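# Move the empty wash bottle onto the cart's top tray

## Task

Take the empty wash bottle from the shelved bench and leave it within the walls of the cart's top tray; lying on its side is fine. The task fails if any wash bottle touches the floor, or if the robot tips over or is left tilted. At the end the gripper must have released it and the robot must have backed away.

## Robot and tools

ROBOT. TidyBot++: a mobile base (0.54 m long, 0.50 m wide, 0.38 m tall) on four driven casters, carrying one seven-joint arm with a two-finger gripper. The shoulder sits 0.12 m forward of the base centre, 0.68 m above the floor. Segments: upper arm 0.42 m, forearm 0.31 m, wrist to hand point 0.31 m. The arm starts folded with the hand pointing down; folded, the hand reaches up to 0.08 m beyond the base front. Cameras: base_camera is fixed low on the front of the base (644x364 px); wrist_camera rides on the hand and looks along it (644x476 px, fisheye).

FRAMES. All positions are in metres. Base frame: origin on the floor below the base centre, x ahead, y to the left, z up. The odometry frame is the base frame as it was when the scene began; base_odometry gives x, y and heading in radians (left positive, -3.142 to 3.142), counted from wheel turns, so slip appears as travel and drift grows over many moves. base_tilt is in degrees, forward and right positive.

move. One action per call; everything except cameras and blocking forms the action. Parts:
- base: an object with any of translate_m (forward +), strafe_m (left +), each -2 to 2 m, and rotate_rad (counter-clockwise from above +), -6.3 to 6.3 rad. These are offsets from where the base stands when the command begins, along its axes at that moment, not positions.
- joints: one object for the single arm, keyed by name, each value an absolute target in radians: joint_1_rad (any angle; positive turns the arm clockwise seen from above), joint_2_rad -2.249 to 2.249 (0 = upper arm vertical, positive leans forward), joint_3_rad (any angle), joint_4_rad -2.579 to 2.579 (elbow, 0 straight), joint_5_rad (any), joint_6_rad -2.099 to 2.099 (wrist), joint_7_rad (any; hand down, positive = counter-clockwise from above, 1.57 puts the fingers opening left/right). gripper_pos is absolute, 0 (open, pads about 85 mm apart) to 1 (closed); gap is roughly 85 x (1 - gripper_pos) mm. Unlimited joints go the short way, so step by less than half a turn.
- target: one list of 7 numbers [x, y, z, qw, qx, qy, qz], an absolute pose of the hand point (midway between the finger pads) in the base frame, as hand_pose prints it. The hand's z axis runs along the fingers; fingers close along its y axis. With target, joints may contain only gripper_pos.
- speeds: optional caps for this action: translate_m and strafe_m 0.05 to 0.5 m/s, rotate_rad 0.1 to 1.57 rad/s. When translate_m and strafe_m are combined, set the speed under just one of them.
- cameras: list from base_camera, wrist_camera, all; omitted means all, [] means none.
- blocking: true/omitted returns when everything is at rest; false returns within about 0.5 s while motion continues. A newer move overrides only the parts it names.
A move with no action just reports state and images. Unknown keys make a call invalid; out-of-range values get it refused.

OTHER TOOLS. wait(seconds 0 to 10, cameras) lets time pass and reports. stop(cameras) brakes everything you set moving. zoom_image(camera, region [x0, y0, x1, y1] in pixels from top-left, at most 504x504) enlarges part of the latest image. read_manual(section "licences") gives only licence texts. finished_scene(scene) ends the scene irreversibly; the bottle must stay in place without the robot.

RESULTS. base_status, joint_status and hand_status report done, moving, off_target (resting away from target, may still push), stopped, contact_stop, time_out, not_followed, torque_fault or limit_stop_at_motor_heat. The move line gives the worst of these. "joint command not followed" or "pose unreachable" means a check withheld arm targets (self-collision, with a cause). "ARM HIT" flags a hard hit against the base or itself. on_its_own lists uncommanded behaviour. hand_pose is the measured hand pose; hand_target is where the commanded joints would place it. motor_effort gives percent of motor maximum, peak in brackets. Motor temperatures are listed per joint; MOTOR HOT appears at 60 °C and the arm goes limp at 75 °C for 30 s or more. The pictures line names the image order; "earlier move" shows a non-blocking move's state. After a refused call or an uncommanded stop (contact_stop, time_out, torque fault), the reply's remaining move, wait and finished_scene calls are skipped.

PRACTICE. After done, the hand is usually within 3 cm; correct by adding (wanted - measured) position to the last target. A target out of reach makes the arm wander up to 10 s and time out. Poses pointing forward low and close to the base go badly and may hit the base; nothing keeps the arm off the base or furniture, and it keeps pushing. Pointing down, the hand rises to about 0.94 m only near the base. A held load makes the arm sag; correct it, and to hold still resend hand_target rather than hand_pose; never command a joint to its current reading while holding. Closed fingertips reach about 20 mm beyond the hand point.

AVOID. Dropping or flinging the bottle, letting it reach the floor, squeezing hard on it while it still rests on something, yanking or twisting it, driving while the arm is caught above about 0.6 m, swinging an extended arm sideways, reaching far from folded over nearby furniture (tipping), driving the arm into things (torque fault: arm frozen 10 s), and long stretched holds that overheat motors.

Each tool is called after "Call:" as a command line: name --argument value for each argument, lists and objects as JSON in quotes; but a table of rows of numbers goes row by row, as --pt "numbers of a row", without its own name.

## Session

Call:
move --joints '{"joint_1_rad":0,"joint_2_rad":-0.35,"joint_3_rad":3.14,"joint_4_rad":-2.1,"joint_5_rad":0,"joint_6_rad":0.0,"joint_7_rad":1.55}'

Call:
move --base '{"rotate_rad":1.2}'

Call:
move --base '{"rotate_rad":1.2}'

Call:
move --base '{"rotate_rad":1.2}'

Call:
move --base '{"rotate_rad":1.2}'

Scene clock: 2.03 s.
Motor temperatures (°C): [39 34 34 30 49 41 49]
move: done
base_odometry: x=+0.000 y=+0.000 heading=+0.000
base_tilt: forward=-0.3 right=-0.3
base_status: not commanded
joint_positions: joint_1_rad=-0.012 joint_2_rad=-0.364 joint_3_rad=+3.167 joint_4_rad=-2.111 joint_5_rad=-0.001 joint_6_rad=-0.062 joint_7_rad=+1.578 gripper_pos=+0.000
joint_status: all done
motor_effort: joint_1_rad=-1(2) joint_2_rad=-8(9) joint_3_rad=-1(2) joint_4_rad=+23(23) joint_5_rad=+0(2) joint_6_rad=+9(9) joint_7_rad=+1(2)
hand_pose: x=+0.5814 y=-0.0064 z=+0.9467 quat_wxyz=(+0.002, +0.786, -0.005, +0.618) (m; base frame)
hand_target: x=+0.5903 y=+0.0022 z=+0.9655 quat_wxyz=(-0.007, +0.768, -0.007, +0.641) (m; base frame)
hand_status: not commanded
pictures: base_camera, wrist_camera
camera_calibration:
wrist_camera: T_world_to_cam=[[-0.0505742, -0.998279, -0.029682, 0.0481925], [-0.205264, 0.0394753, -0.97791, 1.10937], [0.977399, -0.0433644, -0.206907, -0.239016], [0, 0, 0, 1]] pos_world=[0.463764, -0.00604766, 1.03684]

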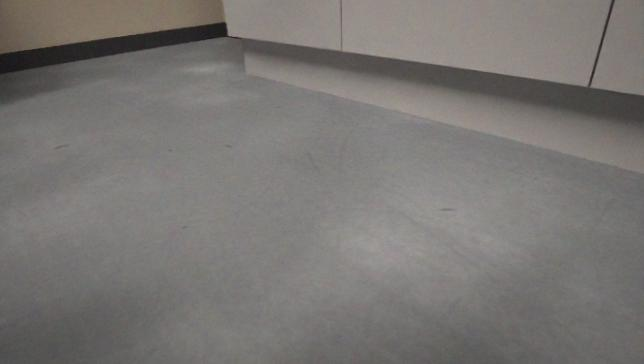

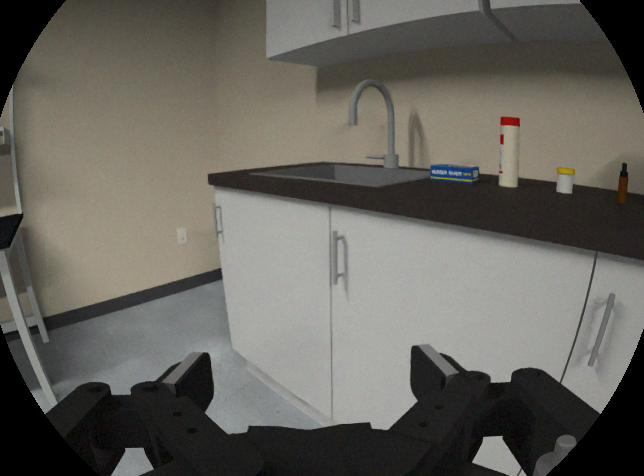

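Scene clock: 4.07 s.
Motor temperatures (°C): [39 34 34 31 49 41 49]
move: done
base_odometry: x=+0.000 y=+0.000 heading=+1.200
base_tilt: forward=-0.3 right=-0.4
base_status: done
joint_positions: joint_1_rad=-0.005 joint_2_rad=-0.363 joint_3_rad=+3.156 joint_4_rad=-2.111 joint_5_rad=-0.001 joint_6_rad=-0.059 joint_7_rad=+1.578 gripper_pos=+0.000
joint_status: not commanded
motor_effort: joint_1_rad=+0(2) joint_2_rad=-8(10) joint_3_rad=-1(2) joint_4_rad=+23(24) joint_5_rad=+0(1) joint_6_rad=+9(10) joint_7_rad=+1(2)
hand_pose: x=+0.5819 y=-0.0035 z=+0.9471 quat_wxyz=(+0.002, +0.785, -0.002, +0.619) (m; base frame)
hand_target: x=+0.5903 y=+0.0022 z=+0.9655 quat_wxyz=(-0.007, +0.768, -0.007, +0.641) (m; base frame)
hand_status: not commanded
pictures: base_camera, wrist_camera
camera_calibration:
wrist_camera: T_world_to_cam=[[-0.0464343, -0.998587, -0.0258273, 0.0450853], [-0.203465, 0.034768, -0.978465, 1.10913], [0.97798, -0.0401793, -0.204792, -0.241611], [0, 0, 0, 1]] pos_world=[0.464053, -0.00324824, 1.03693]

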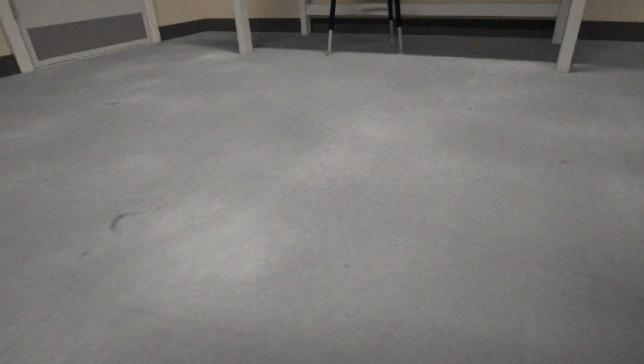

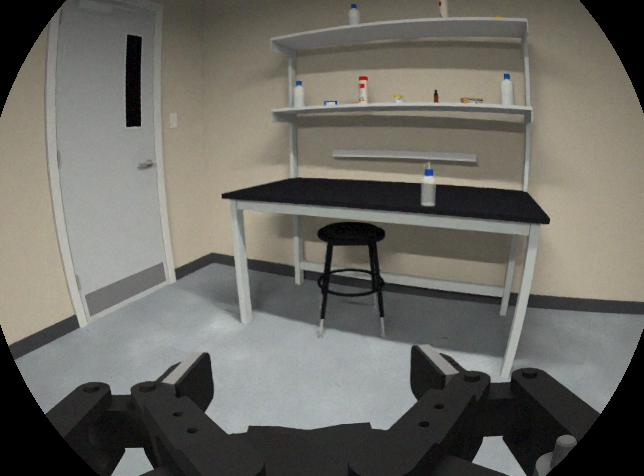

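Scene clock: 6.10 s.
Motor temperatures (°C): [39 34 34 31 49 41 49]
move: done
base_odometry: x=+0.000 y=+0.000 heading=+2.399
base_tilt: forward=-0.3 right=-0.4
base_status: done
joint_positions: joint_1_rad=-0.003 joint_2_rad=-0.362 joint_3_rad=+3.151 joint_4_rad=-2.111 joint_5_rad=-0.001 joint_6_rad=-0.058 joint_7_rad=+1.578 gripper_pos=+0.000
joint_status: not commanded
motor_effort: joint_1_rad=-2(3) joint_2_rad=-8(10) joint_3_rad=-1(3) joint_4_rad=+23(23) joint_5_rad=-1(1) joint_6_rad=+9(10) joint_7_rad=+1(2)
hand_pose: x=+0.5820 y=-0.0021 z=+0.9470 quat_wxyz=(+0.002, +0.785, -0.001, +0.619) (m; base frame)
hand_target: x=+0.5903 y=+0.0022 z=+0.9655 quat_wxyz=(-0.007, +0.768, -0.007, +0.641) (m; base frame)
hand_status: not commanded
pictures: base_camera, wrist_camera
camera_calibration:
wrist_camera: T_world_to_cam=[[-0.0443708, -0.998722, -0.0242051, 0.0437446], [-0.203608, 0.0327609, -0.978504, 1.1091], [0.978047, -0.0384886, -0.204801, -0.241692], [0, 0, 0, 1]] pos_world=[0.464149, -0.00194891, 1.03682]

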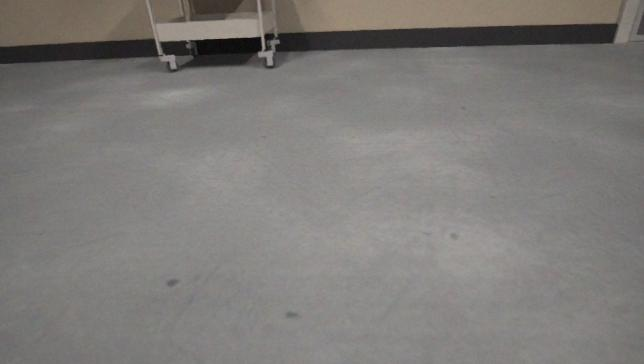

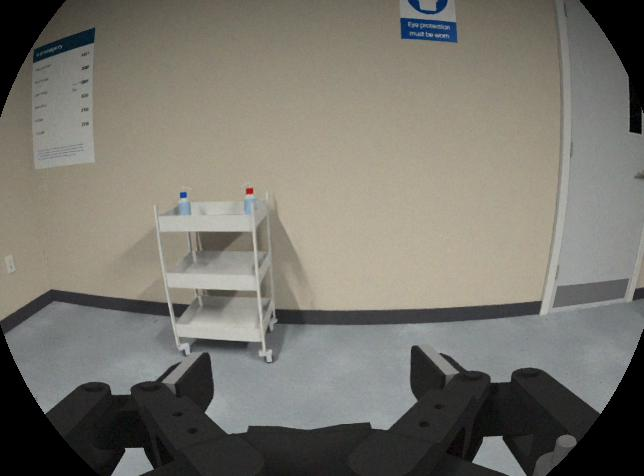

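Scene clock: 8.13 s.
Motor temperatures (°C): [39 34 34 31 49 41 49]
move: done
base_odometry: x=+0.000 y=+0.000 heading=-2.684
base_tilt: forward=-0.3 right=-0.4
base_status: done
joint_positions: joint_1_rad=-0.003 joint_2_rad=-0.362 joint_3_rad=+3.149 joint_4_rad=-2.111 joint_5_rad=-0.001 joint_6_rad=-0.058 joint_7_rad=+1.578 gripper_pos=+0.000
joint_status: not commanded
motor_effort: joint_1_rad=-1(3) joint_2_rad=-8(10) joint_3_rad=-1(3) joint_4_rad=+23(24) joint_5_rad=-1(1) joint_6_rad=+10(10) joint_7_rad=+0(2)
hand_pose: x=+0.5821 y=-0.0011 z=+0.9469 quat_wxyz=(+0.002, +0.785, +0.000, +0.619) (m; base frame)
hand_target: x=+0.5903 y=+0.0022 z=+0.9655 quat_wxyz=(-0.007, +0.768, -0.007, +0.641) (m; base frame)
hand_status: not commanded
pictures: base_camera, wrist_camera
camera_calibration:
wrist_camera: T_world_to_cam=[[-0.0426801, -0.998814, -0.023432, 0.0430557], [-0.20368, 0.0316594, -0.978525, 1.10913], [0.978107, -0.0369909, -0.20479, -0.241692], [0, 0, 0, 1]] pos_world=[0.464145, -0.00104998, 1.03682]

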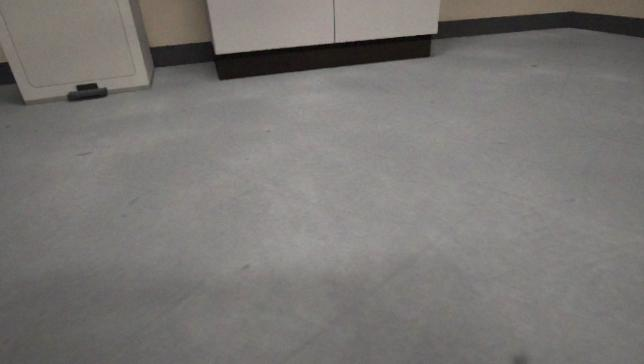

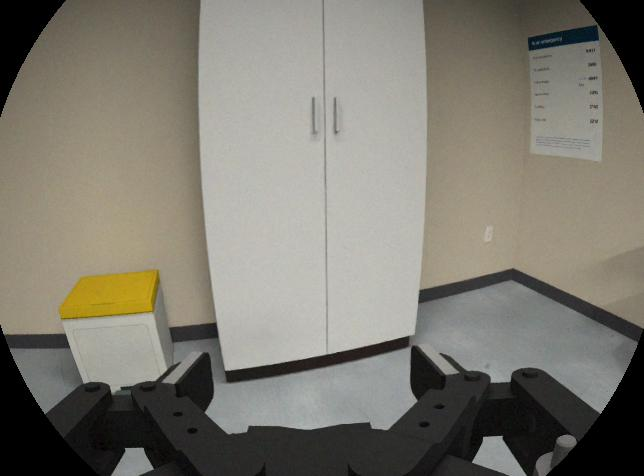

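Scene clock: 10.17 s.
Motor temperatures (°C): [39 34 34 31 49 41 49]
move: done
base_odometry: x=+0.000 y=+0.000 heading=-1.485
base_tilt: forward=-0.3 right=-0.4
base_status: done
joint_positions: joint_1_rad=-0.003 joint_2_rad=-0.362 joint_3_rad=+3.148 joint_4_rad=-2.111 joint_5_rad=-0.001 joint_6_rad=-0.058 joint_7_rad=+1.578 gripper_pos=+0.000
joint_status: not commanded
motor_effort: joint_1_rad=-1(3) joint_2_rad=-8(10) joint_3_rad=-1(3) joint_4_rad=+23(24) joint_5_rad=+0(1) joint_6_rad=+9(10) joint_7_rad=+1(2)
hand_pose: x=+0.5821 y=-0.0004 z=+0.9469 quat_wxyz=(+0.002, +0.785, +0.001, +0.619) (m; base frame)
hand_target: x=+0.5903 y=+0.0022 z=+0.9655 quat_wxyz=(-0.007, +0.768, -0.007, +0.641) (m; base frame)
hand_status: not commanded
pictures: base_camera, wrist_camera
camera_calibration:
wrist_camera: T_world_to_cam=[[-0.0414435, -0.998879, -0.0228669, 0.0424984], [-0.203746, 0.0308546, -0.978537, 1.10917], [0.978146, -0.035895, -0.204796, -0.241776], [0, 0, 0, 1]] pos_world=[0.464242, -0.000450774, 1.03682]

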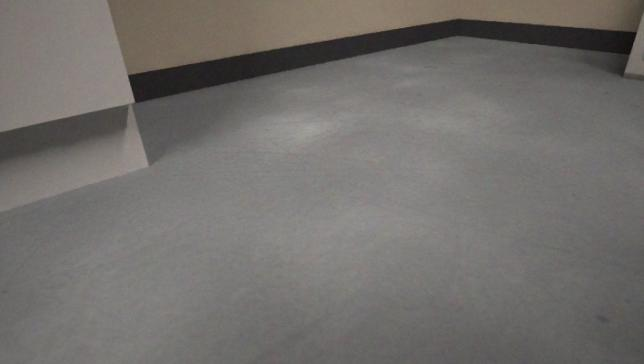

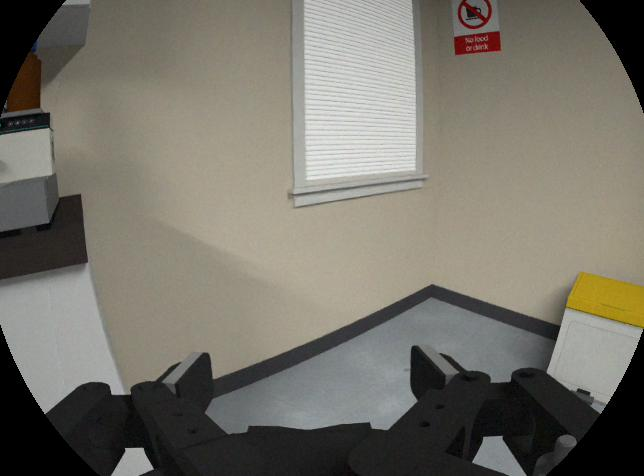

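Call:
move --base '{"rotate_rad":2.09}' --cameras '[]'

Call:
move --base '{"translate_m":0.85,"strafe_m":0.62}'

Call:
move --joints '{"joint_1_rad":0,"joint_2_rad":0.17,"joint_3_rad":3.13,"joint_4_rad":-2.25,"joint_5_rad":0,"joint_6_rad":0.87,"joint_7_rad":1.55}'

Scene clock: 13.23 s.
Motor temperatures (°C): [39 34 34 31 49 41 49]
move: done
base_odometry: x=+0.000 y=+0.000 heading=+0.605
base_tilt: forward=-0.3 right=-0.4
base_status: done
joint_positions: joint_1_rad=-0.002 joint_2_rad=-0.360 joint_3_rad=+3.147 joint_4_rad=-2.111 joint_5_rad=-0.001 joint_6_rad=-0.058 joint_7_rad=+1.578 gripper_pos=+0.000
joint_status: not commanded
motor_effort: joint_1_rad=-1(2) joint_2_rad=-9(10) joint_3_rad=-1(3) joint_4_rad=+22(24) joint_5_rad=-1(1) joint_6_rad=+9(10) joint_7_rad=+0(2)
hand_pose: x=+0.5826 y=-0.0009 z=+0.9461 quat_wxyz=(+0.002, +0.786, +0.000, +0.618) (m; base frame)
hand_target: x=+0.5903 y=+0.0022 z=+0.9655 quat_wxyz=(-0.007, +0.768, -0.007, +0.641) (m; base frame)
hand_status: not commanded
pictures: none
No camera images: "cameras" was empty.

Scene clock: 16.67 s.
Motor temperatures (°C): [39 34 34 31 49 41 49]
move: done
base_odometry: x=+0.347 y=+0.993 heading=+0.606
base_tilt: forward=-0.3 right=-0.4
base_status: done
joint_positions: joint_1_rad=-0.002 joint_2_rad=-0.356 joint_3_rad=+3.147 joint_4_rad=-2.111 joint_5_rad=-0.001 joint_6_rad=-0.057 joint_7_rad=+1.578 gripper_pos=+0.000
joint_status: not commanded
motor_effort: joint_1_rad=-1(2) joint_2_rad=-8(11) joint_3_rad=-1(2) joint_4_rad=+23(24) joint_5_rad=+0(1) joint_6_rad=+9(10) joint_7_rad=+1(2)
hand_pose: x=+0.5837 y=-0.0009 z=+0.9446 quat_wxyz=(+0.002, +0.787, +0.000, +0.617) (m; base frame)
hand_target: x=+0.5903 y=+0.0022 z=+0.9655 quat_wxyz=(-0.007, +0.768, -0.007, +0.641) (m; base frame)
hand_status: not commanded
pictures: base_camera, wrist_camera
camera_calibration:
wrist_camera: T_world_to_cam=[[-0.0426593, -0.998833, -0.0226541, 0.0424845], [-0.208004, 0.031057, -0.977635, 1.10886], [0.977197, -0.0369931, -0.209086, -0.239142], [0, 0, 0, 1]] pos_world=[0.466149, -0.00084957, 1.03502]

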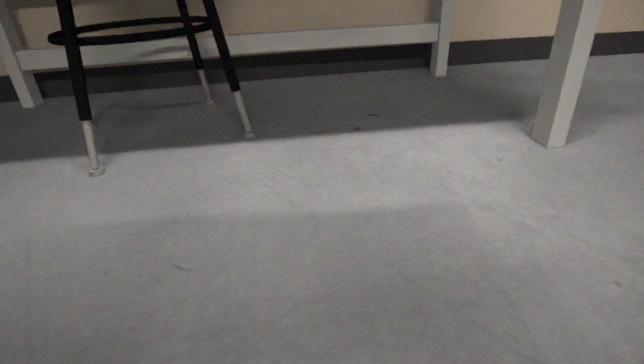

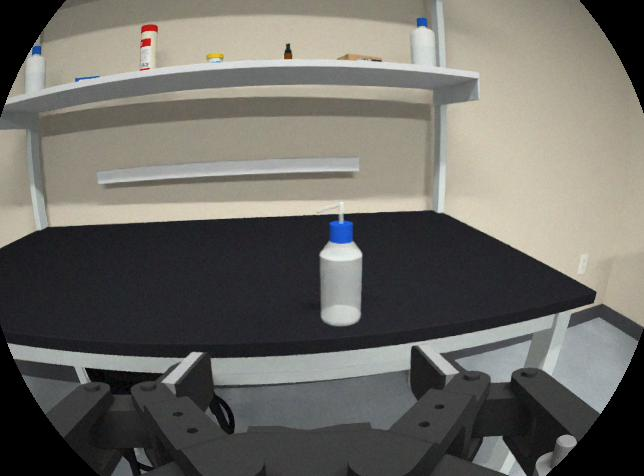

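Scene clock: 18.77 s.
Motor temperatures (°C): [39 34 34 31 49 41 49]
move: done
base_odometry: x=+0.347 y=+0.993 heading=+0.606
base_tilt: forward=-0.3 right=-0.4
base_status: not commanded
joint_positions: joint_1_rad=-0.002 joint_2_rad=+0.164 joint_3_rad=+3.147 joint_4_rad=-2.219 joint_5_rad=-0.001 joint_6_rad=+0.808 joint_7_rad=+1.578 gripper_pos=+0.000
joint_status: all done
motor_effort: joint_1_rad=-1(2) joint_2_rad=-22(24) joint_3_rad=-1(2) joint_4_rad=+18(23) joint_5_rad=-1(2) joint_6_rad=+9(10) joint_7_rad=+0(2)
hand_pose: x=+0.7153 y=-0.0012 z=+0.8677 quat_wxyz=(+0.004, +0.708, +0.001, +0.706) (m; base frame)
hand_target: x=+0.7089 y=+0.0077 z=+0.8670 quat_wxyz=(-0.012, +0.700, -0.004, +0.714) (m; base frame)
hand_status: not commanded
pictures: base_camera, wrist_camera
camera_calibration:
wrist_camera: T_world_to_cam=[[-0.0378809, -0.998893, -0.0278794, 0.047195], [0.0270756, 0.0268632, -0.999272, 0.911684], [0.998915, -0.0386082, 0.026028, -0.603416], [0, 0, 0, 1]] pos_world=[0.579865, -0.000644752, 0.928042]

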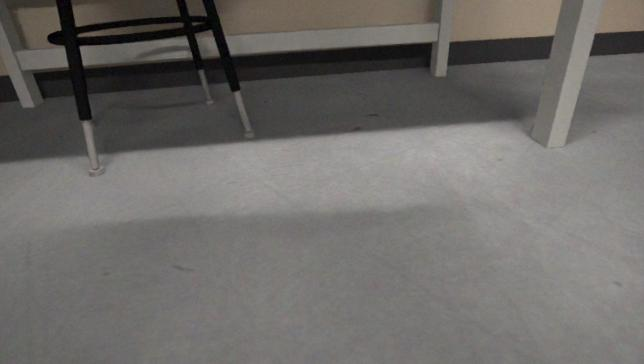

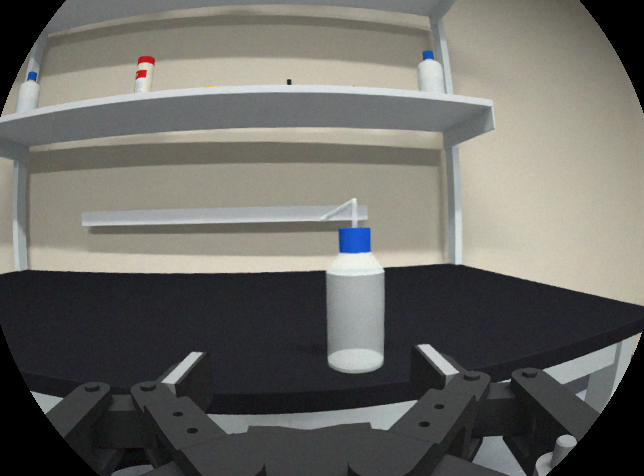

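Call:
move --base '{"translate_m":0.12,"strafe_m":-0.048}'

Scene clock: 20.30 s.
Motor temperatures (°C): [39 34 34 31 49 41 49]
move: done
base_odometry: x=+0.472 y=+1.023 heading=+0.606
base_tilt: forward=-0.3 right=-0.4
base_status: done
joint_positions: joint_1_rad=-0.002 joint_2_rad=+0.171 joint_3_rad=+3.147 joint_4_rad=-2.223 joint_5_rad=-0.001 joint_6_rad=+0.812 joint_7_rad=+1.578 gripper_pos=+0.000
joint_status: not commanded
motor_effort: joint_1_rad=-1(3) joint_2_rad=-23(24) joint_3_rad=-1(2) joint_4_rad=+18(19) joint_5_rad=-1(1) joint_6_rad=+9(10) joint_7_rad=+0(2)
hand_pose: x=+0.7158 y=-0.0011 z=+0.8626 quat_wxyz=(+0.004, +0.711, +0.001, +0.703) (m; base frame)
hand_target: x=+0.7089 y=+0.0077 z=+0.8670 quat_wxyz=(-0.012, +0.700, -0.004, +0.714) (m; base frame)
hand_status: not commanded
pictures: base_camera, wrist_camera
camera_calibration:
wrist_camera: T_world_to_cam=[[-0.0380776, -0.998893, -0.0276057, 0.0470775], [0.0199725, 0.0268595, -0.99944, 0.911747], [0.999075, -0.0386076, 0.0189277, -0.59784], [0, 0, 0, 1]] pos_world=[0.58087, -0.000544751, 0.923851]

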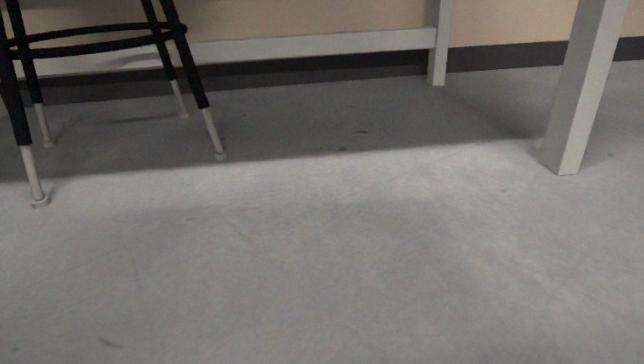

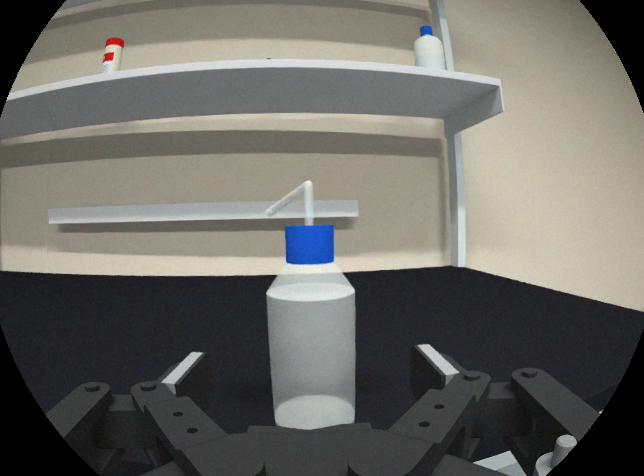

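Call:
move --base '{"translate_m":0.115}' --speeds '{"translate_m":0.15}'

Call:
move --joints '{"gripper_pos":0.5}'

Scene clock: 22.70 s.
Motor temperatures (°C): [39 34 34 31 49 41 49]
move: done
base_odometry: x=+0.567 y=+1.088 heading=+0.606
base_tilt: forward=-0.4 right=-0.4
base_status: done
joint_positions: joint_1_rad=-0.002 joint_2_rad=+0.173 joint_3_rad=+3.147 joint_4_rad=-2.225 joint_5_rad=-0.001 joint_6_rad=+0.813 joint_7_rad=+1.578 gripper_pos=+0.000
joint_status: not commanded
motor_effort: joint_1_rad=+0(2) joint_2_rad=-22(25) joint_3_rad=-1(2) joint_4_rad=+18(19) joint_5_rad=-1(1) joint_6_rad=+9(10) joint_7_rad=+1(1)
hand_pose: x=+0.7157 y=-0.0010 z=+0.8603 quat_wxyz=(+0.004, +0.712, +0.001, +0.702) (m; base frame)
hand_target: x=+0.7089 y=+0.0077 z=+0.8670 quat_wxyz=(-0.012, +0.700, -0.004, +0.714) (m; base frame)
hand_status: not commanded
pictures: base_camera, wrist_camera
camera_calibration:
wrist_camera: T_world_to_cam=[[-0.0379818, -0.998901, -0.0274601, 0.0468417], [0.0161655, 0.0268621, -0.999508, 0.912226], [0.999148, -0.0384071, 0.0151275, -0.594446], [0, 0, 0, 1]] pos_world=[0.580972, -0.000544997, 0.922056]

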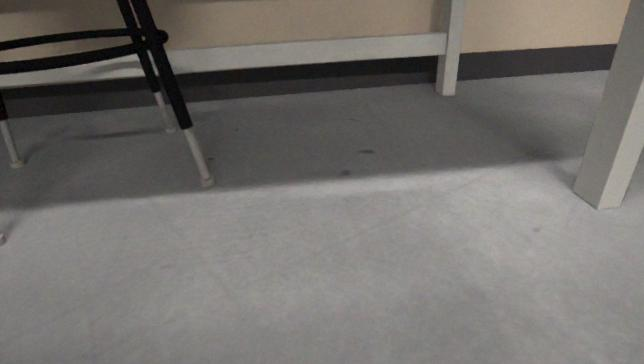

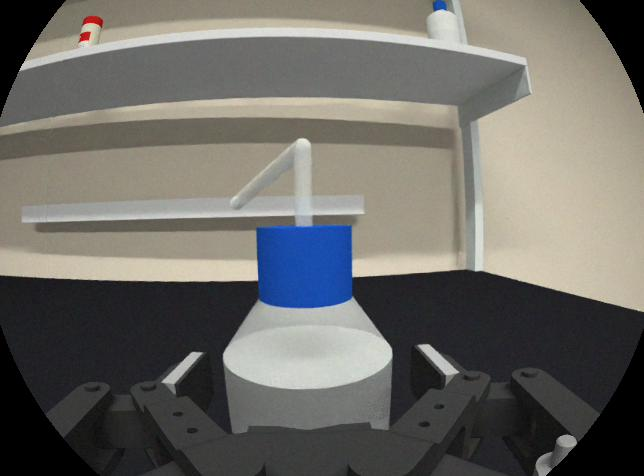

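Scene clock: 23.53 s.
Motor temperatures (°C): [39 34 34 31 49 41 49]
move: off_target
base_odometry: x=+0.567 y=+1.088 heading=+0.606
base_tilt: forward=-0.3 right=-0.4
base_status: not commanded
joint_positions: joint_1_rad=-0.002 joint_2_rad=+0.173 joint_3_rad=+3.147 joint_4_rad=-2.225 joint_5_rad=-0.001 joint_6_rad=+0.813 joint_7_rad=+1.578 gripper_pos=+0.360
joint_status: gripper_pos off_target (ended at +0.360, target +0.500)
motor_effort: joint_1_rad=-1(1) joint_2_rad=-22(24) joint_3_rad=-1(1) joint_4_rad=+18(19) joint_5_rad=-1(1) joint_6_rad=+10(10) joint_7_rad=+0(2)
hand_pose: x=+0.7157 y=-0.0010 z=+0.8603 quat_wxyz=(+0.004, +0.712, +0.001, +0.702) (m; base frame)
hand_target: x=+0.7089 y=+0.0077 z=+0.8670 quat_wxyz=(-0.012, +0.700, -0.004, +0.714) (m; base frame)
hand_status: not commanded
pictures: base_camera, wrist_camera
camera_calibration:
wrist_camera: T_world_to_cam=[[-0.037979, -0.998901, -0.0274638, 0.0468435], [0.0162655, 0.026862, -0.999507, 0.912166], [0.999146, -0.038407, 0.0152275, -0.594537], [0, 0, 0, 1]] pos_world=[0.580972, -0.000544997, 0.922056]

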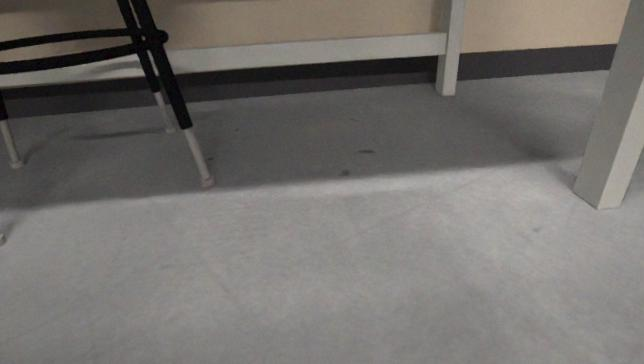

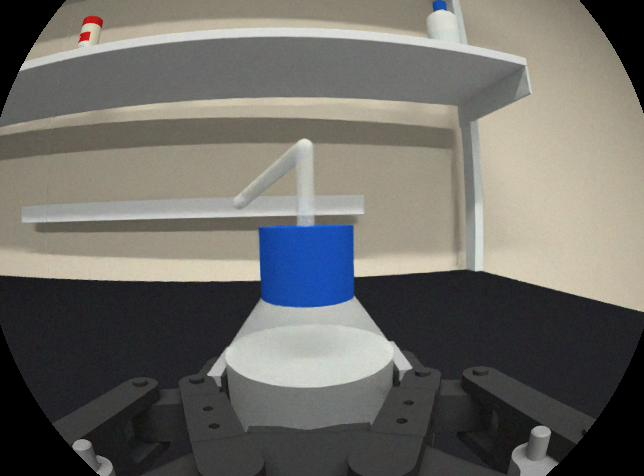

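Call:
move --joints '{"joint_2_rad":0.0,"joint_4_rad":-2.15,"joint_6_rad":0.6}' --cameras '[]'

Call:
move --base '{"translate_m":-0.6}' --cameras '["wrist_camera"]'

Call:
move --base '{"rotate_rad":1.745}' --joints '{"joint_2_rad":-0.12,"joint_4_rad":-2.06,"joint_6_rad":0.0}' --cameras '[]'

Call:
move --base '{"translate_m":0.38,"strafe_m":1.1}'

Scene clock: 25.33 s.
Motor temperatures (°C): [39 34 34 31 49 41 49]
move: done
base_odometry: x=+0.567 y=+1.088 heading=+0.606
base_tilt: forward=-0.3 right=-0.4
base_status: not commanded
joint_positions: joint_1_rad=-0.002 joint_2_rad=+0.020 joint_3_rad=+3.147 joint_4_rad=-2.162 joint_5_rad=-0.001 joint_6_rad=+0.659 joint_7_rad=+1.578 gripper_pos=+0.360
joint_status: all done
motor_effort: joint_1_rad=-1(1) joint_2_rad=-19(25) joint_3_rad=-1(1) joint_4_rad=+21(21) joint_5_rad=-1(1) joint_6_rad=+9(11) joint_7_rad=+1(2)
hand_pose: x=+0.6959 y=-0.0011 z=+0.9371 quat_wxyz=(+0.004, +0.690, +0.001, +0.724) (m; base frame)
hand_target: x=+0.6931 y=+0.0080 z=+0.9370 quat_wxyz=(-0.012, +0.700, -0.003, +0.714) (m; base frame)
hand_status: not commanded
pictures: none
No camera images: "cameras" was empty.

Scene clock: 27.87 s.
Motor temperatures (°C): [39 34 34 31 49 41 49]
move: done
base_odometry: x=+0.074 y=+0.746 heading=+0.606
base_tilt: forward=-0.3 right=-0.4
base_status: done
joint_positions: joint_1_rad=-0.001 joint_2_rad=+0.010 joint_3_rad=+3.146 joint_4_rad=-2.159 joint_5_rad=-0.001 joint_6_rad=+0.656 joint_7_rad=+1.578 gripper_pos=+0.360
joint_status: not commanded
motor_effort: joint_1_rad=-1(3) joint_2_rad=-19(23) joint_3_rad=-1(3) joint_4_rad=+21(22) joint_5_rad=-1(2) joint_6_rad=+9(11) joint_7_rad=+0(2)
hand_pose: x=+0.6937 y=-0.0006 z=+0.9434 quat_wxyz=(+0.004, +0.687, +0.001, +0.727) (m; base frame)
hand_target: x=+0.6931 y=+0.0080 z=+0.9370 quat_wxyz=(-0.012, +0.700, -0.003, +0.714) (m; base frame)
hand_status: not commanded
pictures: wrist_camera
camera_calibration:
wrist_camera: T_world_to_cam=[[-0.0350274, -0.998907, -0.0309488, 0.0499967], [0.0880994, 0.0277609, -0.995725, 0.94223], [0.995496, -0.0376042, 0.0870308, -0.639063], [0, 0, 0, 1]] pos_world=[0.554926, -0.000246582, 0.995367]

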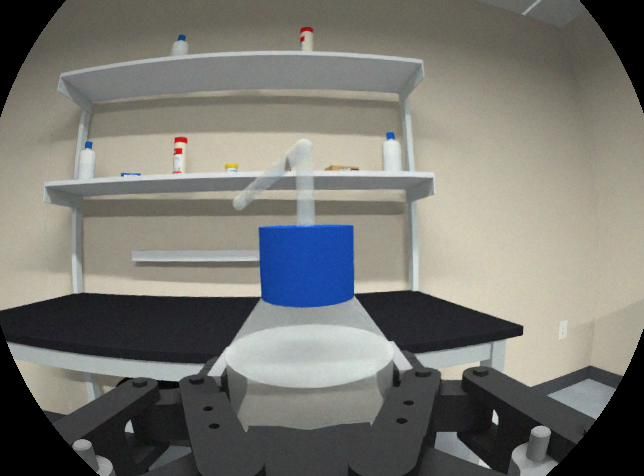

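Scene clock: 30.27 s.
Motor temperatures (°C): [39 34 34 31 49 41 49]
move: done
base_odometry: x=+0.074 y=+0.746 heading=+2.351
base_tilt: forward=-0.3 right=-0.4
base_status: done
joint_positions: joint_1_rad=-0.003 joint_2_rad=-0.088 joint_3_rad=+3.141 joint_4_rad=-2.072 joint_5_rad=-0.001 joint_6_rad=+0.060 joint_7_rad=+1.578 gripper_pos=+0.360
joint_status: all done
motor_effort: joint_1_rad=-1(4) joint_2_rad=-17(20) joint_3_rad=-1(3) joint_4_rad=+22(23) joint_5_rad=-1(1) joint_6_rad=+9(10) joint_7_rad=+0(2)
hand_pose: x=+0.6619 y=+0.0030 z=+0.8668 quat_wxyz=(+0.001, +0.820, +0.004, +0.572) (m; base frame)
hand_target: x=+0.6519 y=+0.0077 z=+0.8738 quat_wxyz=(-0.009, +0.825, -0.003, +0.565) (m; base frame)
hand_status: not commanded
pictures: none
No camera images: "cameras" was empty.

Scene clock: 33.77 s.
Motor temperatures (°C): [39 34 34 31 49 41 49]
move: done
base_odometry: x=-0.975 y=+0.243 heading=+2.352
base_tilt: forward=-0.2 right=-0.4
base_status: done
joint_positions: joint_1_rad=-0.002 joint_2_rad=-0.091 joint_3_rad=+3.141 joint_4_rad=-2.072 joint_5_rad=-0.001 joint_6_rad=+0.058 joint_7_rad=+1.578 gripper_pos=+0.360
joint_status: not commanded
motor_effort: joint_1_rad=-1(3) joint_2_rad=-17(18) joint_3_rad=-1(3) joint_4_rad=+21(23) joint_5_rad=+0(1) joint_6_rad=+9(10) joint_7_rad=+1(2)
hand_pose: x=+0.6612 y=+0.0025 z=+0.8681 quat_wxyz=(+0.001, +0.820, +0.003, +0.572) (m; base frame)
hand_target: x=+0.6519 y=+0.0077 z=+0.8738 quat_wxyz=(-0.009, +0.825, -0.003, +0.565) (m; base frame)
hand_status: not commanded
pictures: base_camera, wrist_camera
camera_calibration:
wrist_camera: T_world_to_cam=[[-0.0389774, -0.999111, -0.0160322, 0.0392234], [-0.315774, 0.027538, -0.948435, 1.09598], [0.948034, -0.031905, -0.316567, -0.218172], [0, 0, 0, 1]] pos_world=[0.554445, 0.00204658, 0.971031]

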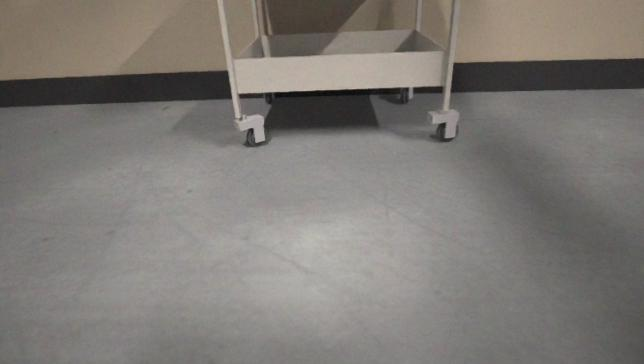

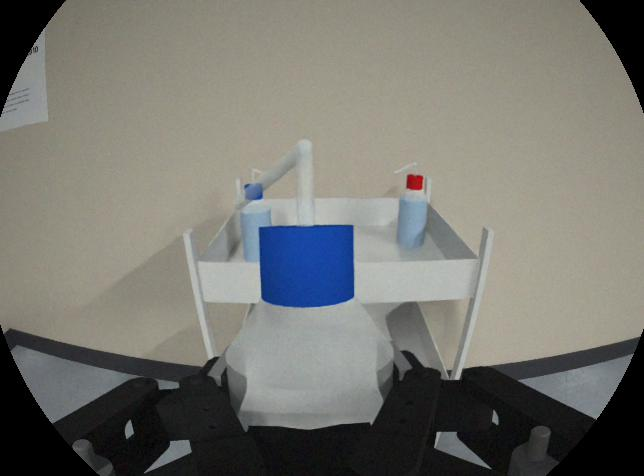

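Call:
move --base '{"rotate_rad":-0.04}' --joints '{"joint_2_rad":-0.19,"joint_6_rad":-0.08}' --cameras '[]'

Call:
move --base '{"translate_m":0.2,"strafe_m":-0.005}'

Scene clock: 35.20 s.
Motor temperatures (°C): [39 34 34 31 49 41 49]
move: done
base_odometry: x=-0.975 y=+0.242 heading=+2.312
base_tilt: forward=-0.3 right=-0.4
base_status: done
joint_positions: joint_1_rad=+0.002 joint_2_rad=-0.167 joint_3_rad=+3.140 joint_4_rad=-2.072 joint_5_rad=-0.001 joint_6_rad=-0.022 joint_7_rad=+1.578 gripper_pos=+0.360
joint_status: all done
motor_effort: joint_1_rad=-1(3) joint_2_rad=-15(19) joint_3_rad=-1(4) joint_4_rad=+22(23) joint_5_rad=+0(1) joint_6_rad=+9(10) joint_7_rad=+1(2)
hand_pose: x=+0.6377 y=+0.0008 z=+0.8848 quat_wxyz=(+0.002, +0.821, +0.002, +0.570) (m; base frame)
hand_target: x=+0.6289 y=+0.0076 z=+0.8871 quat_wxyz=(-0.008, +0.828, -0.003, +0.561) (m; base frame)
hand_status: not commanded
pictures: none
No camera images: "cameras" was empty.

Scene clock: 36.70 s.
Motor temperatures (°C): [39 34 34 31 49 41 49]
move: done
base_odometry: x=-1.107 y=+0.393 heading=+2.313
base_tilt: forward=-0.2 right=-0.4
base_status: done
joint_positions: joint_1_rad=+0.002 joint_2_rad=-0.172 joint_3_rad=+3.140 joint_4_rad=-2.070 joint_5_rad=-0.001 joint_6_rad=-0.024 joint_7_rad=+1.578 gripper_pos=+0.360
joint_status: not commanded
motor_effort: joint_1_rad=-1(2) joint_2_rad=-15(18) joint_3_rad=-1(2) joint_4_rad=+22(23) joint_5_rad=-1(1) joint_6_rad=+9(10) joint_7_rad=+1(2)
hand_pose: x=+0.6370 y=+0.0008 z=+0.8879 quat_wxyz=(+0.002, +0.820, +0.002, +0.572) (m; base frame)
hand_target: x=+0.6289 y=+0.0076 z=+0.8871 quat_wxyz=(-0.008, +0.828, -0.003, +0.561) (m; base frame)
hand_status: not commanded
pictures: base_camera, wrist_camera
camera_calibration:
wrist_camera: T_world_to_cam=[[-0.0421088, -0.998986, -0.0159573, 0.0388881], [-0.315599, 0.0284533, -0.948466, 1.1071], [0.947958, -0.0349026, -0.316477, -0.189055], [0, 0, 0, 1]] pos_world=[0.530252, 0.000749645, 0.990831]

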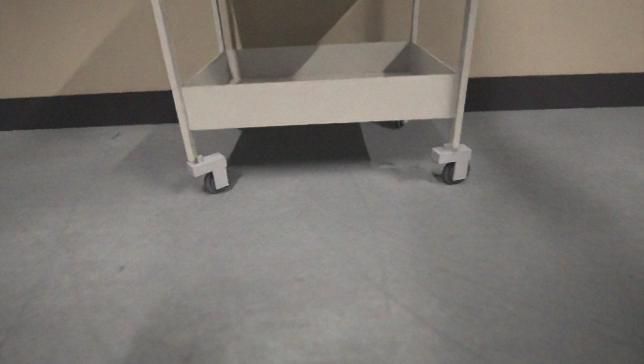

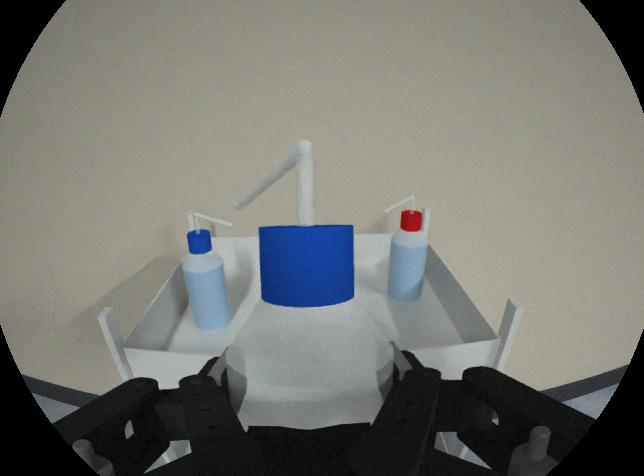

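Call:
move --base '{"translate_m":0.235}' --speeds '{"translate_m":0.2}' --cameras '["base_camera"]'

Call:
move --joints '{"joint_2_rad":-0.06,"joint_4_rad":-2.15,"joint_6_rad":0.06}' --cameras '["wrist_camera"]'

Call:
move --joints '{"joint_2_rad":0.01,"joint_4_rad":-2.325,"joint_6_rad":0.455}' --cameras '["wrist_camera"]'

Call:
move --joints '{"joint_2_rad":0.10,"joint_4_rad":-2.325,"joint_6_rad":0.545}' --cameras '["wrist_camera"]'

Scene clock: 38.80 s.
Motor temperatures (°C): [39 34 34 31 49 41 49]
move: done
base_odometry: x=-1.266 y=+0.567 heading=+2.313
base_tilt: forward=-0.3 right=-0.5
base_status: done
joint_positions: joint_1_rad=+0.002 joint_2_rad=-0.177 joint_3_rad=+3.140 joint_4_rad=-2.070 joint_5_rad=-0.001 joint_6_rad=-0.025 joint_7_rad=+1.578 gripper_pos=+0.360
joint_status: not commanded
motor_effort: joint_1_rad=-1(2) joint_2_rad=-14(17) joint_3_rad=-1(2) joint_4_rad=+22(24) joint_5_rad=-1(1) joint_6_rad=+9(10) joint_7_rad=+1(2)
hand_pose: x=+0.6358 y=+0.0008 z=+0.8904 quat_wxyz=(+0.002, +0.819, +0.002, +0.574) (m; base frame)
hand_target: x=+0.6289 y=+0.0076 z=+0.8871 quat_wxyz=(-0.008, +0.828, -0.003, +0.561) (m; base frame)
hand_status: not commanded
pictures: base_camera

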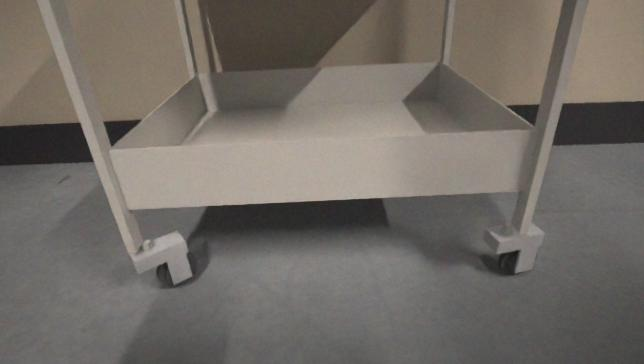

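Scene clock: 39.83 s.
Motor temperatures (°C): [39 34 34 31 49 41 49]
move: done
base_odometry: x=-1.266 y=+0.567 heading=+2.313
base_tilt: forward=-0.3 right=-0.3
base_status: not commanded
joint_positions: joint_1_rad=+0.002 joint_2_rad=-0.058 joint_3_rad=+3.140 joint_4_rad=-2.129 joint_5_rad=-0.001 joint_6_rad=+0.010 joint_7_rad=+1.578 gripper_pos=+0.360
joint_status: all done
motor_effort: joint_1_rad=-1(2) joint_2_rad=-17(20) joint_3_rad=-1(1) joint_4_rad=+21(24) joint_5_rad=+0(1) joint_6_rad=+9(10) joint_7_rad=+1(1)
hand_pose: x=+0.6451 y=+0.0008 z=+0.8048 quat_wxyz=(+0.002, +0.857, +0.002, +0.515) (m; base frame)
hand_target: x=+0.6456 y=+0.0075 z=+0.8079 quat_wxyz=(-0.008, +0.849, -0.004, +0.528) (m; base frame)
hand_status: not commanded
pictures: wrist_camera
camera_calibration:
wrist_camera: T_world_to_cam=[[-0.0439376, -0.998981, -0.0103402, 0.0344996], [-0.442667, 0.0287462, -0.896225, 1.07078], [0.895609, -0.0348008, -0.443479, -0.0871883], [0, 0, 0, 1]] pos_world=[0.553602, 0.000649322, 0.921352]

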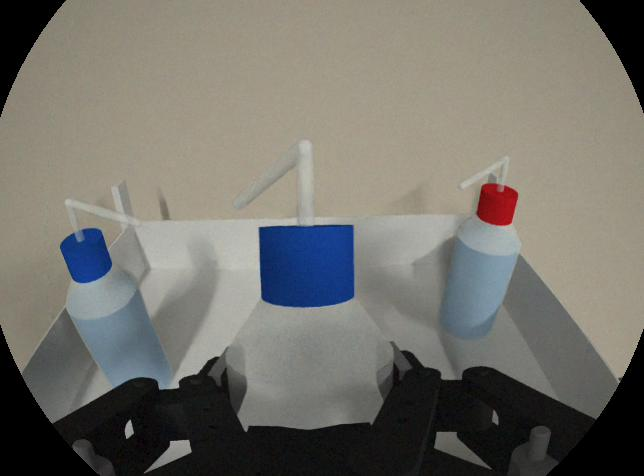

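Scene clock: 41.33 s.
Motor temperatures (°C): [39 34 34 31 49 41 49]
move: done
base_odometry: x=-1.266 y=+0.567 heading=+2.313
base_tilt: forward=-0.3 right=-0.4
base_status: not commanded
joint_positions: joint_1_rad=+0.002 joint_2_rad=+0.002 joint_3_rad=+3.140 joint_4_rad=-2.299 joint_5_rad=-0.001 joint_6_rad=+0.391 joint_7_rad=+1.578 gripper_pos=+0.360
joint_status: all done
motor_effort: joint_1_rad=-1(2) joint_2_rad=-17(18) joint_3_rad=-1(2) joint_4_rad=+18(21) joint_5_rad=-1(1) joint_6_rad=+9(10) joint_7_rad=+1(2)
hand_pose: x=+0.6476 y=+0.0006 z=+0.7894 quat_wxyz=(+0.002, +0.816, +0.002, +0.578) (m; base frame)
hand_target: x=+0.6465 y=+0.0074 z=+0.7903 quat_wxyz=(-0.010, +0.808, -0.004, +0.590) (m; base frame)
hand_status: not commanded
pictures: wrist_camera
camera_calibration:
wrist_camera: T_world_to_cam=[[-0.042311, -0.998969, -0.01647, 0.0381555], [-0.303313, 0.0285499, -0.952463, 1.01223], [0.951951, -0.0353041, -0.304208, -0.242663], [0, 0, 0, 1]] pos_world=[0.53964, 0.000650071, 0.890919]

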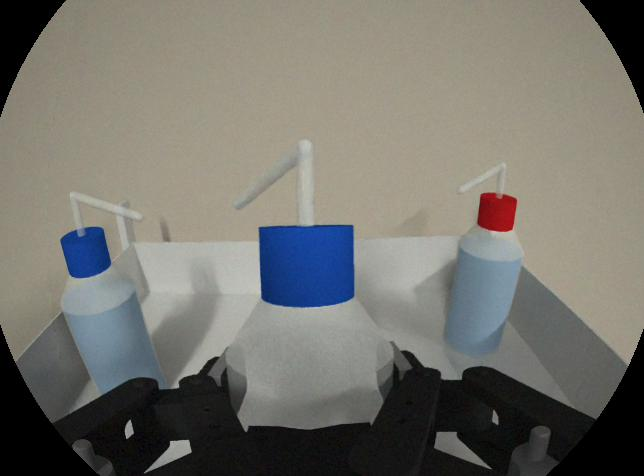

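Scene clock: 42.53 s.
Motor temperatures (°C): [39 34 34 31 49 41 49]
move: done
base_odometry: x=-1.266 y=+0.567 heading=+2.313
base_tilt: forward=-0.3 right=-0.4
base_status: not commanded
joint_positions: joint_1_rad=+0.002 joint_2_rad=+0.096 joint_3_rad=+3.140 joint_4_rad=-2.299 joint_5_rad=-0.001 joint_6_rad=+0.483 joint_7_rad=+1.578 gripper_pos=+0.360
joint_status: all done
motor_effort: joint_1_rad=-1(1) joint_2_rad=-19(21) joint_3_rad=-1(1) joint_4_rad=+18(19) joint_5_rad=+0(1) joint_6_rad=+9(10) joint_7_rad=+1(1)
hand_pose: x=+0.6662 y=+0.0006 z=+0.7656 quat_wxyz=(+0.002, +0.817, +0.002, +0.577) (m; base frame)
hand_target: x=+0.6638 y=+0.0075 z=+0.7687 quat_wxyz=(-0.010, +0.808, -0.004, +0.590) (m; base frame)
hand_status: not commanded
pictures: wrist_camera
camera_calibration:
wrist_camera: T_world_to_cam=[[-0.0423766, -0.998966, -0.0164726, 0.0385013], [-0.305479, 0.0286529, -0.951767, 0.996065], [0.951255, -0.0353007, -0.306378, -0.265474], [0, 0, 0, 1]] pos_world=[0.558442, 0.000549997, 0.867321]

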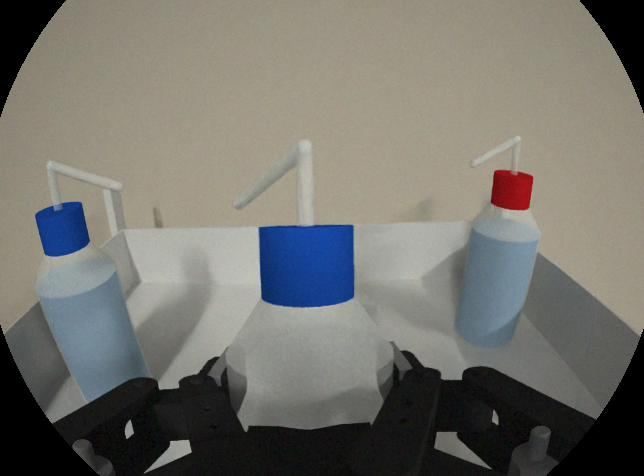

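Call:
move --joints '{"joint_2_rad":0.12,"joint_4_rad":-2.325,"joint_6_rad":0.565}' --cameras '[]'

Call:
move --joints '{"joint_2_rad":0.138,"joint_4_rad":-2.325,"joint_6_rad":0.583}' --cameras '["wrist_camera"]'

Scene clock: 43.27 s.
Motor temperatures (°C): [39 34 34 31 49 41 49]
move: done
base_odometry: x=-1.266 y=+0.567 heading=+2.313
base_tilt: forward=-0.3 right=-0.4
base_status: not commanded
joint_positions: joint_1_rad=+0.002 joint_2_rad=+0.112 joint_3_rad=+3.140 joint_4_rad=-2.299 joint_5_rad=-0.001 joint_6_rad=+0.506 joint_7_rad=+1.578 gripper_pos=+0.360
joint_status: all done
motor_effort: joint_1_rad=-1(2) joint_2_rad=-20(21) joint_3_rad=-1(1) joint_4_rad=+17(19) joint_5_rad=-1(1) joint_6_rad=+9(10) joint_7_rad=+0(2)
hand_pose: x=+0.6698 y=+0.0005 z=+0.7639 quat_wxyz=(+0.002, +0.815, +0.002, +0.580) (m; base frame)
hand_target: x=+0.6674 y=+0.0075 z=+0.7637 quat_wxyz=(-0.010, +0.808, -0.004, +0.590) (m; base frame)
hand_status: not commanded
pictures: none
No camera images: "cameras" was empty.

Scene clock: 43.87 s.
Motor temperatures (°C): [39 34 34 31 49 41 49]
move: done
base_odometry: x=-1.266 y=+0.567 heading=+2.313
base_tilt: forward=-0.3 right=-0.4
base_status: not commanded
joint_positions: joint_1_rad=+0.002 joint_2_rad=+0.128 joint_3_rad=+3.140 joint_4_rad=-2.299 joint_5_rad=-0.001 joint_6_rad=+0.526 joint_7_rad=+1.578 gripper_pos=+0.360
joint_status: all done
motor_effort: joint_1_rad=-1(2) joint_2_rad=-20(21) joint_3_rad=-1(1) joint_4_rad=+17(18) joint_5_rad=-1(1) joint_6_rad=+9(10) joint_7_rad=+1(1)
hand_pose: x=+0.6731 y=+0.0005 z=+0.7607 quat_wxyz=(+0.002, +0.814, +0.002, +0.581) (m; base frame)
hand_target: x=+0.6706 y=+0.0076 z=+0.7592 quat_wxyz=(-0.010, +0.808, -0.004, +0.590) (m; base frame)
hand_status: not commanded
pictures: wrist_camera
camera_calibration:
wrist_camera: T_world_to_cam=[[-0.0422908, -0.998962, -0.0169004, 0.0389678], [-0.295097, 0.0286501, -0.955038, 0.989071], [0.954531, -0.0354021, -0.296003, -0.283607], [0, 0, 0, 1]] pos_world=[0.564231, 0.000550124, 0.86131]

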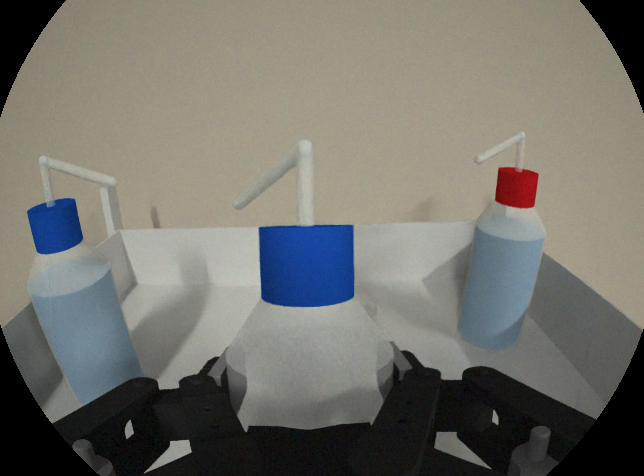

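Call:
move --joints '{"joint_2_rad":0.15,"joint_4_rad":-2.325,"joint_6_rad":0.595}' --cameras '[]'

Call:
move --joints '{"gripper_pos":0.28}' --cameras '["wrist_camera"]'

Call:
move --joints '{"gripper_pos":0.15}' --cameras '["wrist_camera"]'

Scene clock: 44.53 s.
Motor temperatures (°C): [39 34 34 31 49 41 49]
move: done
base_odometry: x=-1.266 y=+0.567 heading=+2.313
base_tilt: forward=-0.3 right=-0.4
base_status: not commanded
joint_positions: joint_1_rad=+0.002 joint_2_rad=+0.135 joint_3_rad=+3.140 joint_4_rad=-2.299 joint_5_rad=-0.001 joint_6_rad=+0.540 joint_7_rad=+1.578 gripper_pos=+0.360
joint_status: all done
motor_effort: joint_1_rad=-1(1) joint_2_rad=-20(21) joint_3_rad=-1(1) joint_4_rad=+17(17) joint_5_rad=+0(1) joint_6_rad=+9(10) joint_7_rad=+1(1)
hand_pose: x=+0.6751 y=+0.0005 z=+0.7608 quat_wxyz=(+0.002, +0.812, +0.002, +0.584) (m; base frame)
hand_target: x=+0.6726 y=+0.0076 z=+0.7561 quat_wxyz=(-0.010, +0.808, -0.004, +0.590) (m; base frame)
hand_status: not commanded
pictures: none
No camera images: "cameras" was empty.

Scene clock: 45.17 s.
Motor temperatures (°C): [39 34 34 31 49 41 49]
move: done
base_odometry: x=-1.266 y=+0.567 heading=+2.313
base_tilt: forward=-0.3 right=-0.5
base_status: not commanded
joint_positions: joint_1_rad=+0.002 joint_2_rad=+0.136 joint_3_rad=+3.140 joint_4_rad=-2.299 joint_5_rad=-0.001 joint_6_rad=+0.540 joint_7_rad=+1.578 gripper_pos=+0.280
joint_status: all done
motor_effort: joint_1_rad=-1(2) joint_2_rad=-21(21) joint_3_rad=-1(1) joint_4_rad=+17(18) joint_5_rad=-1(1) joint_6_rad=+9(9) joint_7_rad=+1(1)
hand_pose: x=+0.6752 y=+0.0005 z=+0.7605 quat_wxyz=(+0.002, +0.812, +0.002, +0.584) (m; base frame)
hand_target: x=+0.6726 y=+0.0076 z=+0.7561 quat_wxyz=(-0.010, +0.808, -0.004, +0.590) (m; base frame)
hand_status: not commanded
pictures: wrist_camera
camera_calibration:
wrist_camera: T_world_to_cam=[[-0.0421557, -0.998965, -0.0170741, 0.0390845], [-0.289018, 0.0285514, -0.956898, 0.986779], [0.956395, -0.0354039, -0.289922, -0.291491], [0, 0, 0, 1]] pos_world=[0.565625, 0.000550193, 0.860404]

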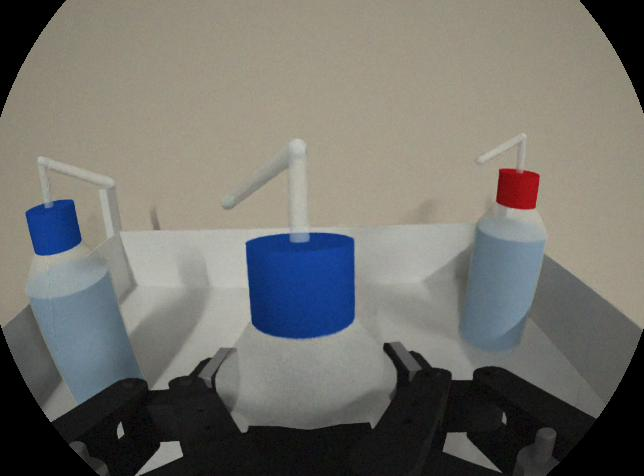

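Scene clock: 45.73 s.
Motor temperatures (°C): [39 34 34 31 49 41 49]
move: done
base_odometry: x=-1.266 y=+0.567 heading=+2.313
base_tilt: forward=-0.2 right=-0.4
base_status: not commanded
joint_positions: joint_1_rad=+0.002 joint_2_rad=+0.136 joint_3_rad=+3.140 joint_4_rad=-2.299 joint_5_rad=-0.001 joint_6_rad=+0.540 joint_7_rad=+1.578 gripper_pos=+0.150
joint_status: all done
motor_effort: joint_1_rad=-1(1) joint_2_rad=-20(21) joint_3_rad=-1(1) joint_4_rad=+17(17) joint_5_rad=-1(1) joint_6_rad=+9(9) joint_7_rad=+0(1)
hand_pose: x=+0.6752 y=+0.0005 z=+0.7605 quat_wxyz=(+0.002, +0.812, +0.002, +0.584) (m; base frame)
hand_target: x=+0.6726 y=+0.0076 z=+0.7561 quat_wxyz=(-0.010, +0.808, -0.004, +0.590) (m; base frame)
hand_status: not commanded
pictures: wrist_camera
camera_calibration:
wrist_camera: T_world_to_cam=[[-0.0421573, -0.998965, -0.0170733, 0.0390848], [-0.289109, 0.0285546, -0.95687, 0.986807], [0.956367, -0.035403, -0.290014, -0.291397], [0, 0, 0, 1]] pos_world=[0.565625, 0.000550189, 0.860404]

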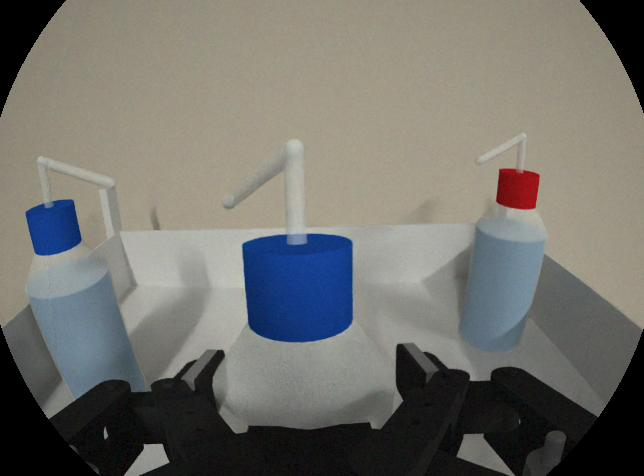

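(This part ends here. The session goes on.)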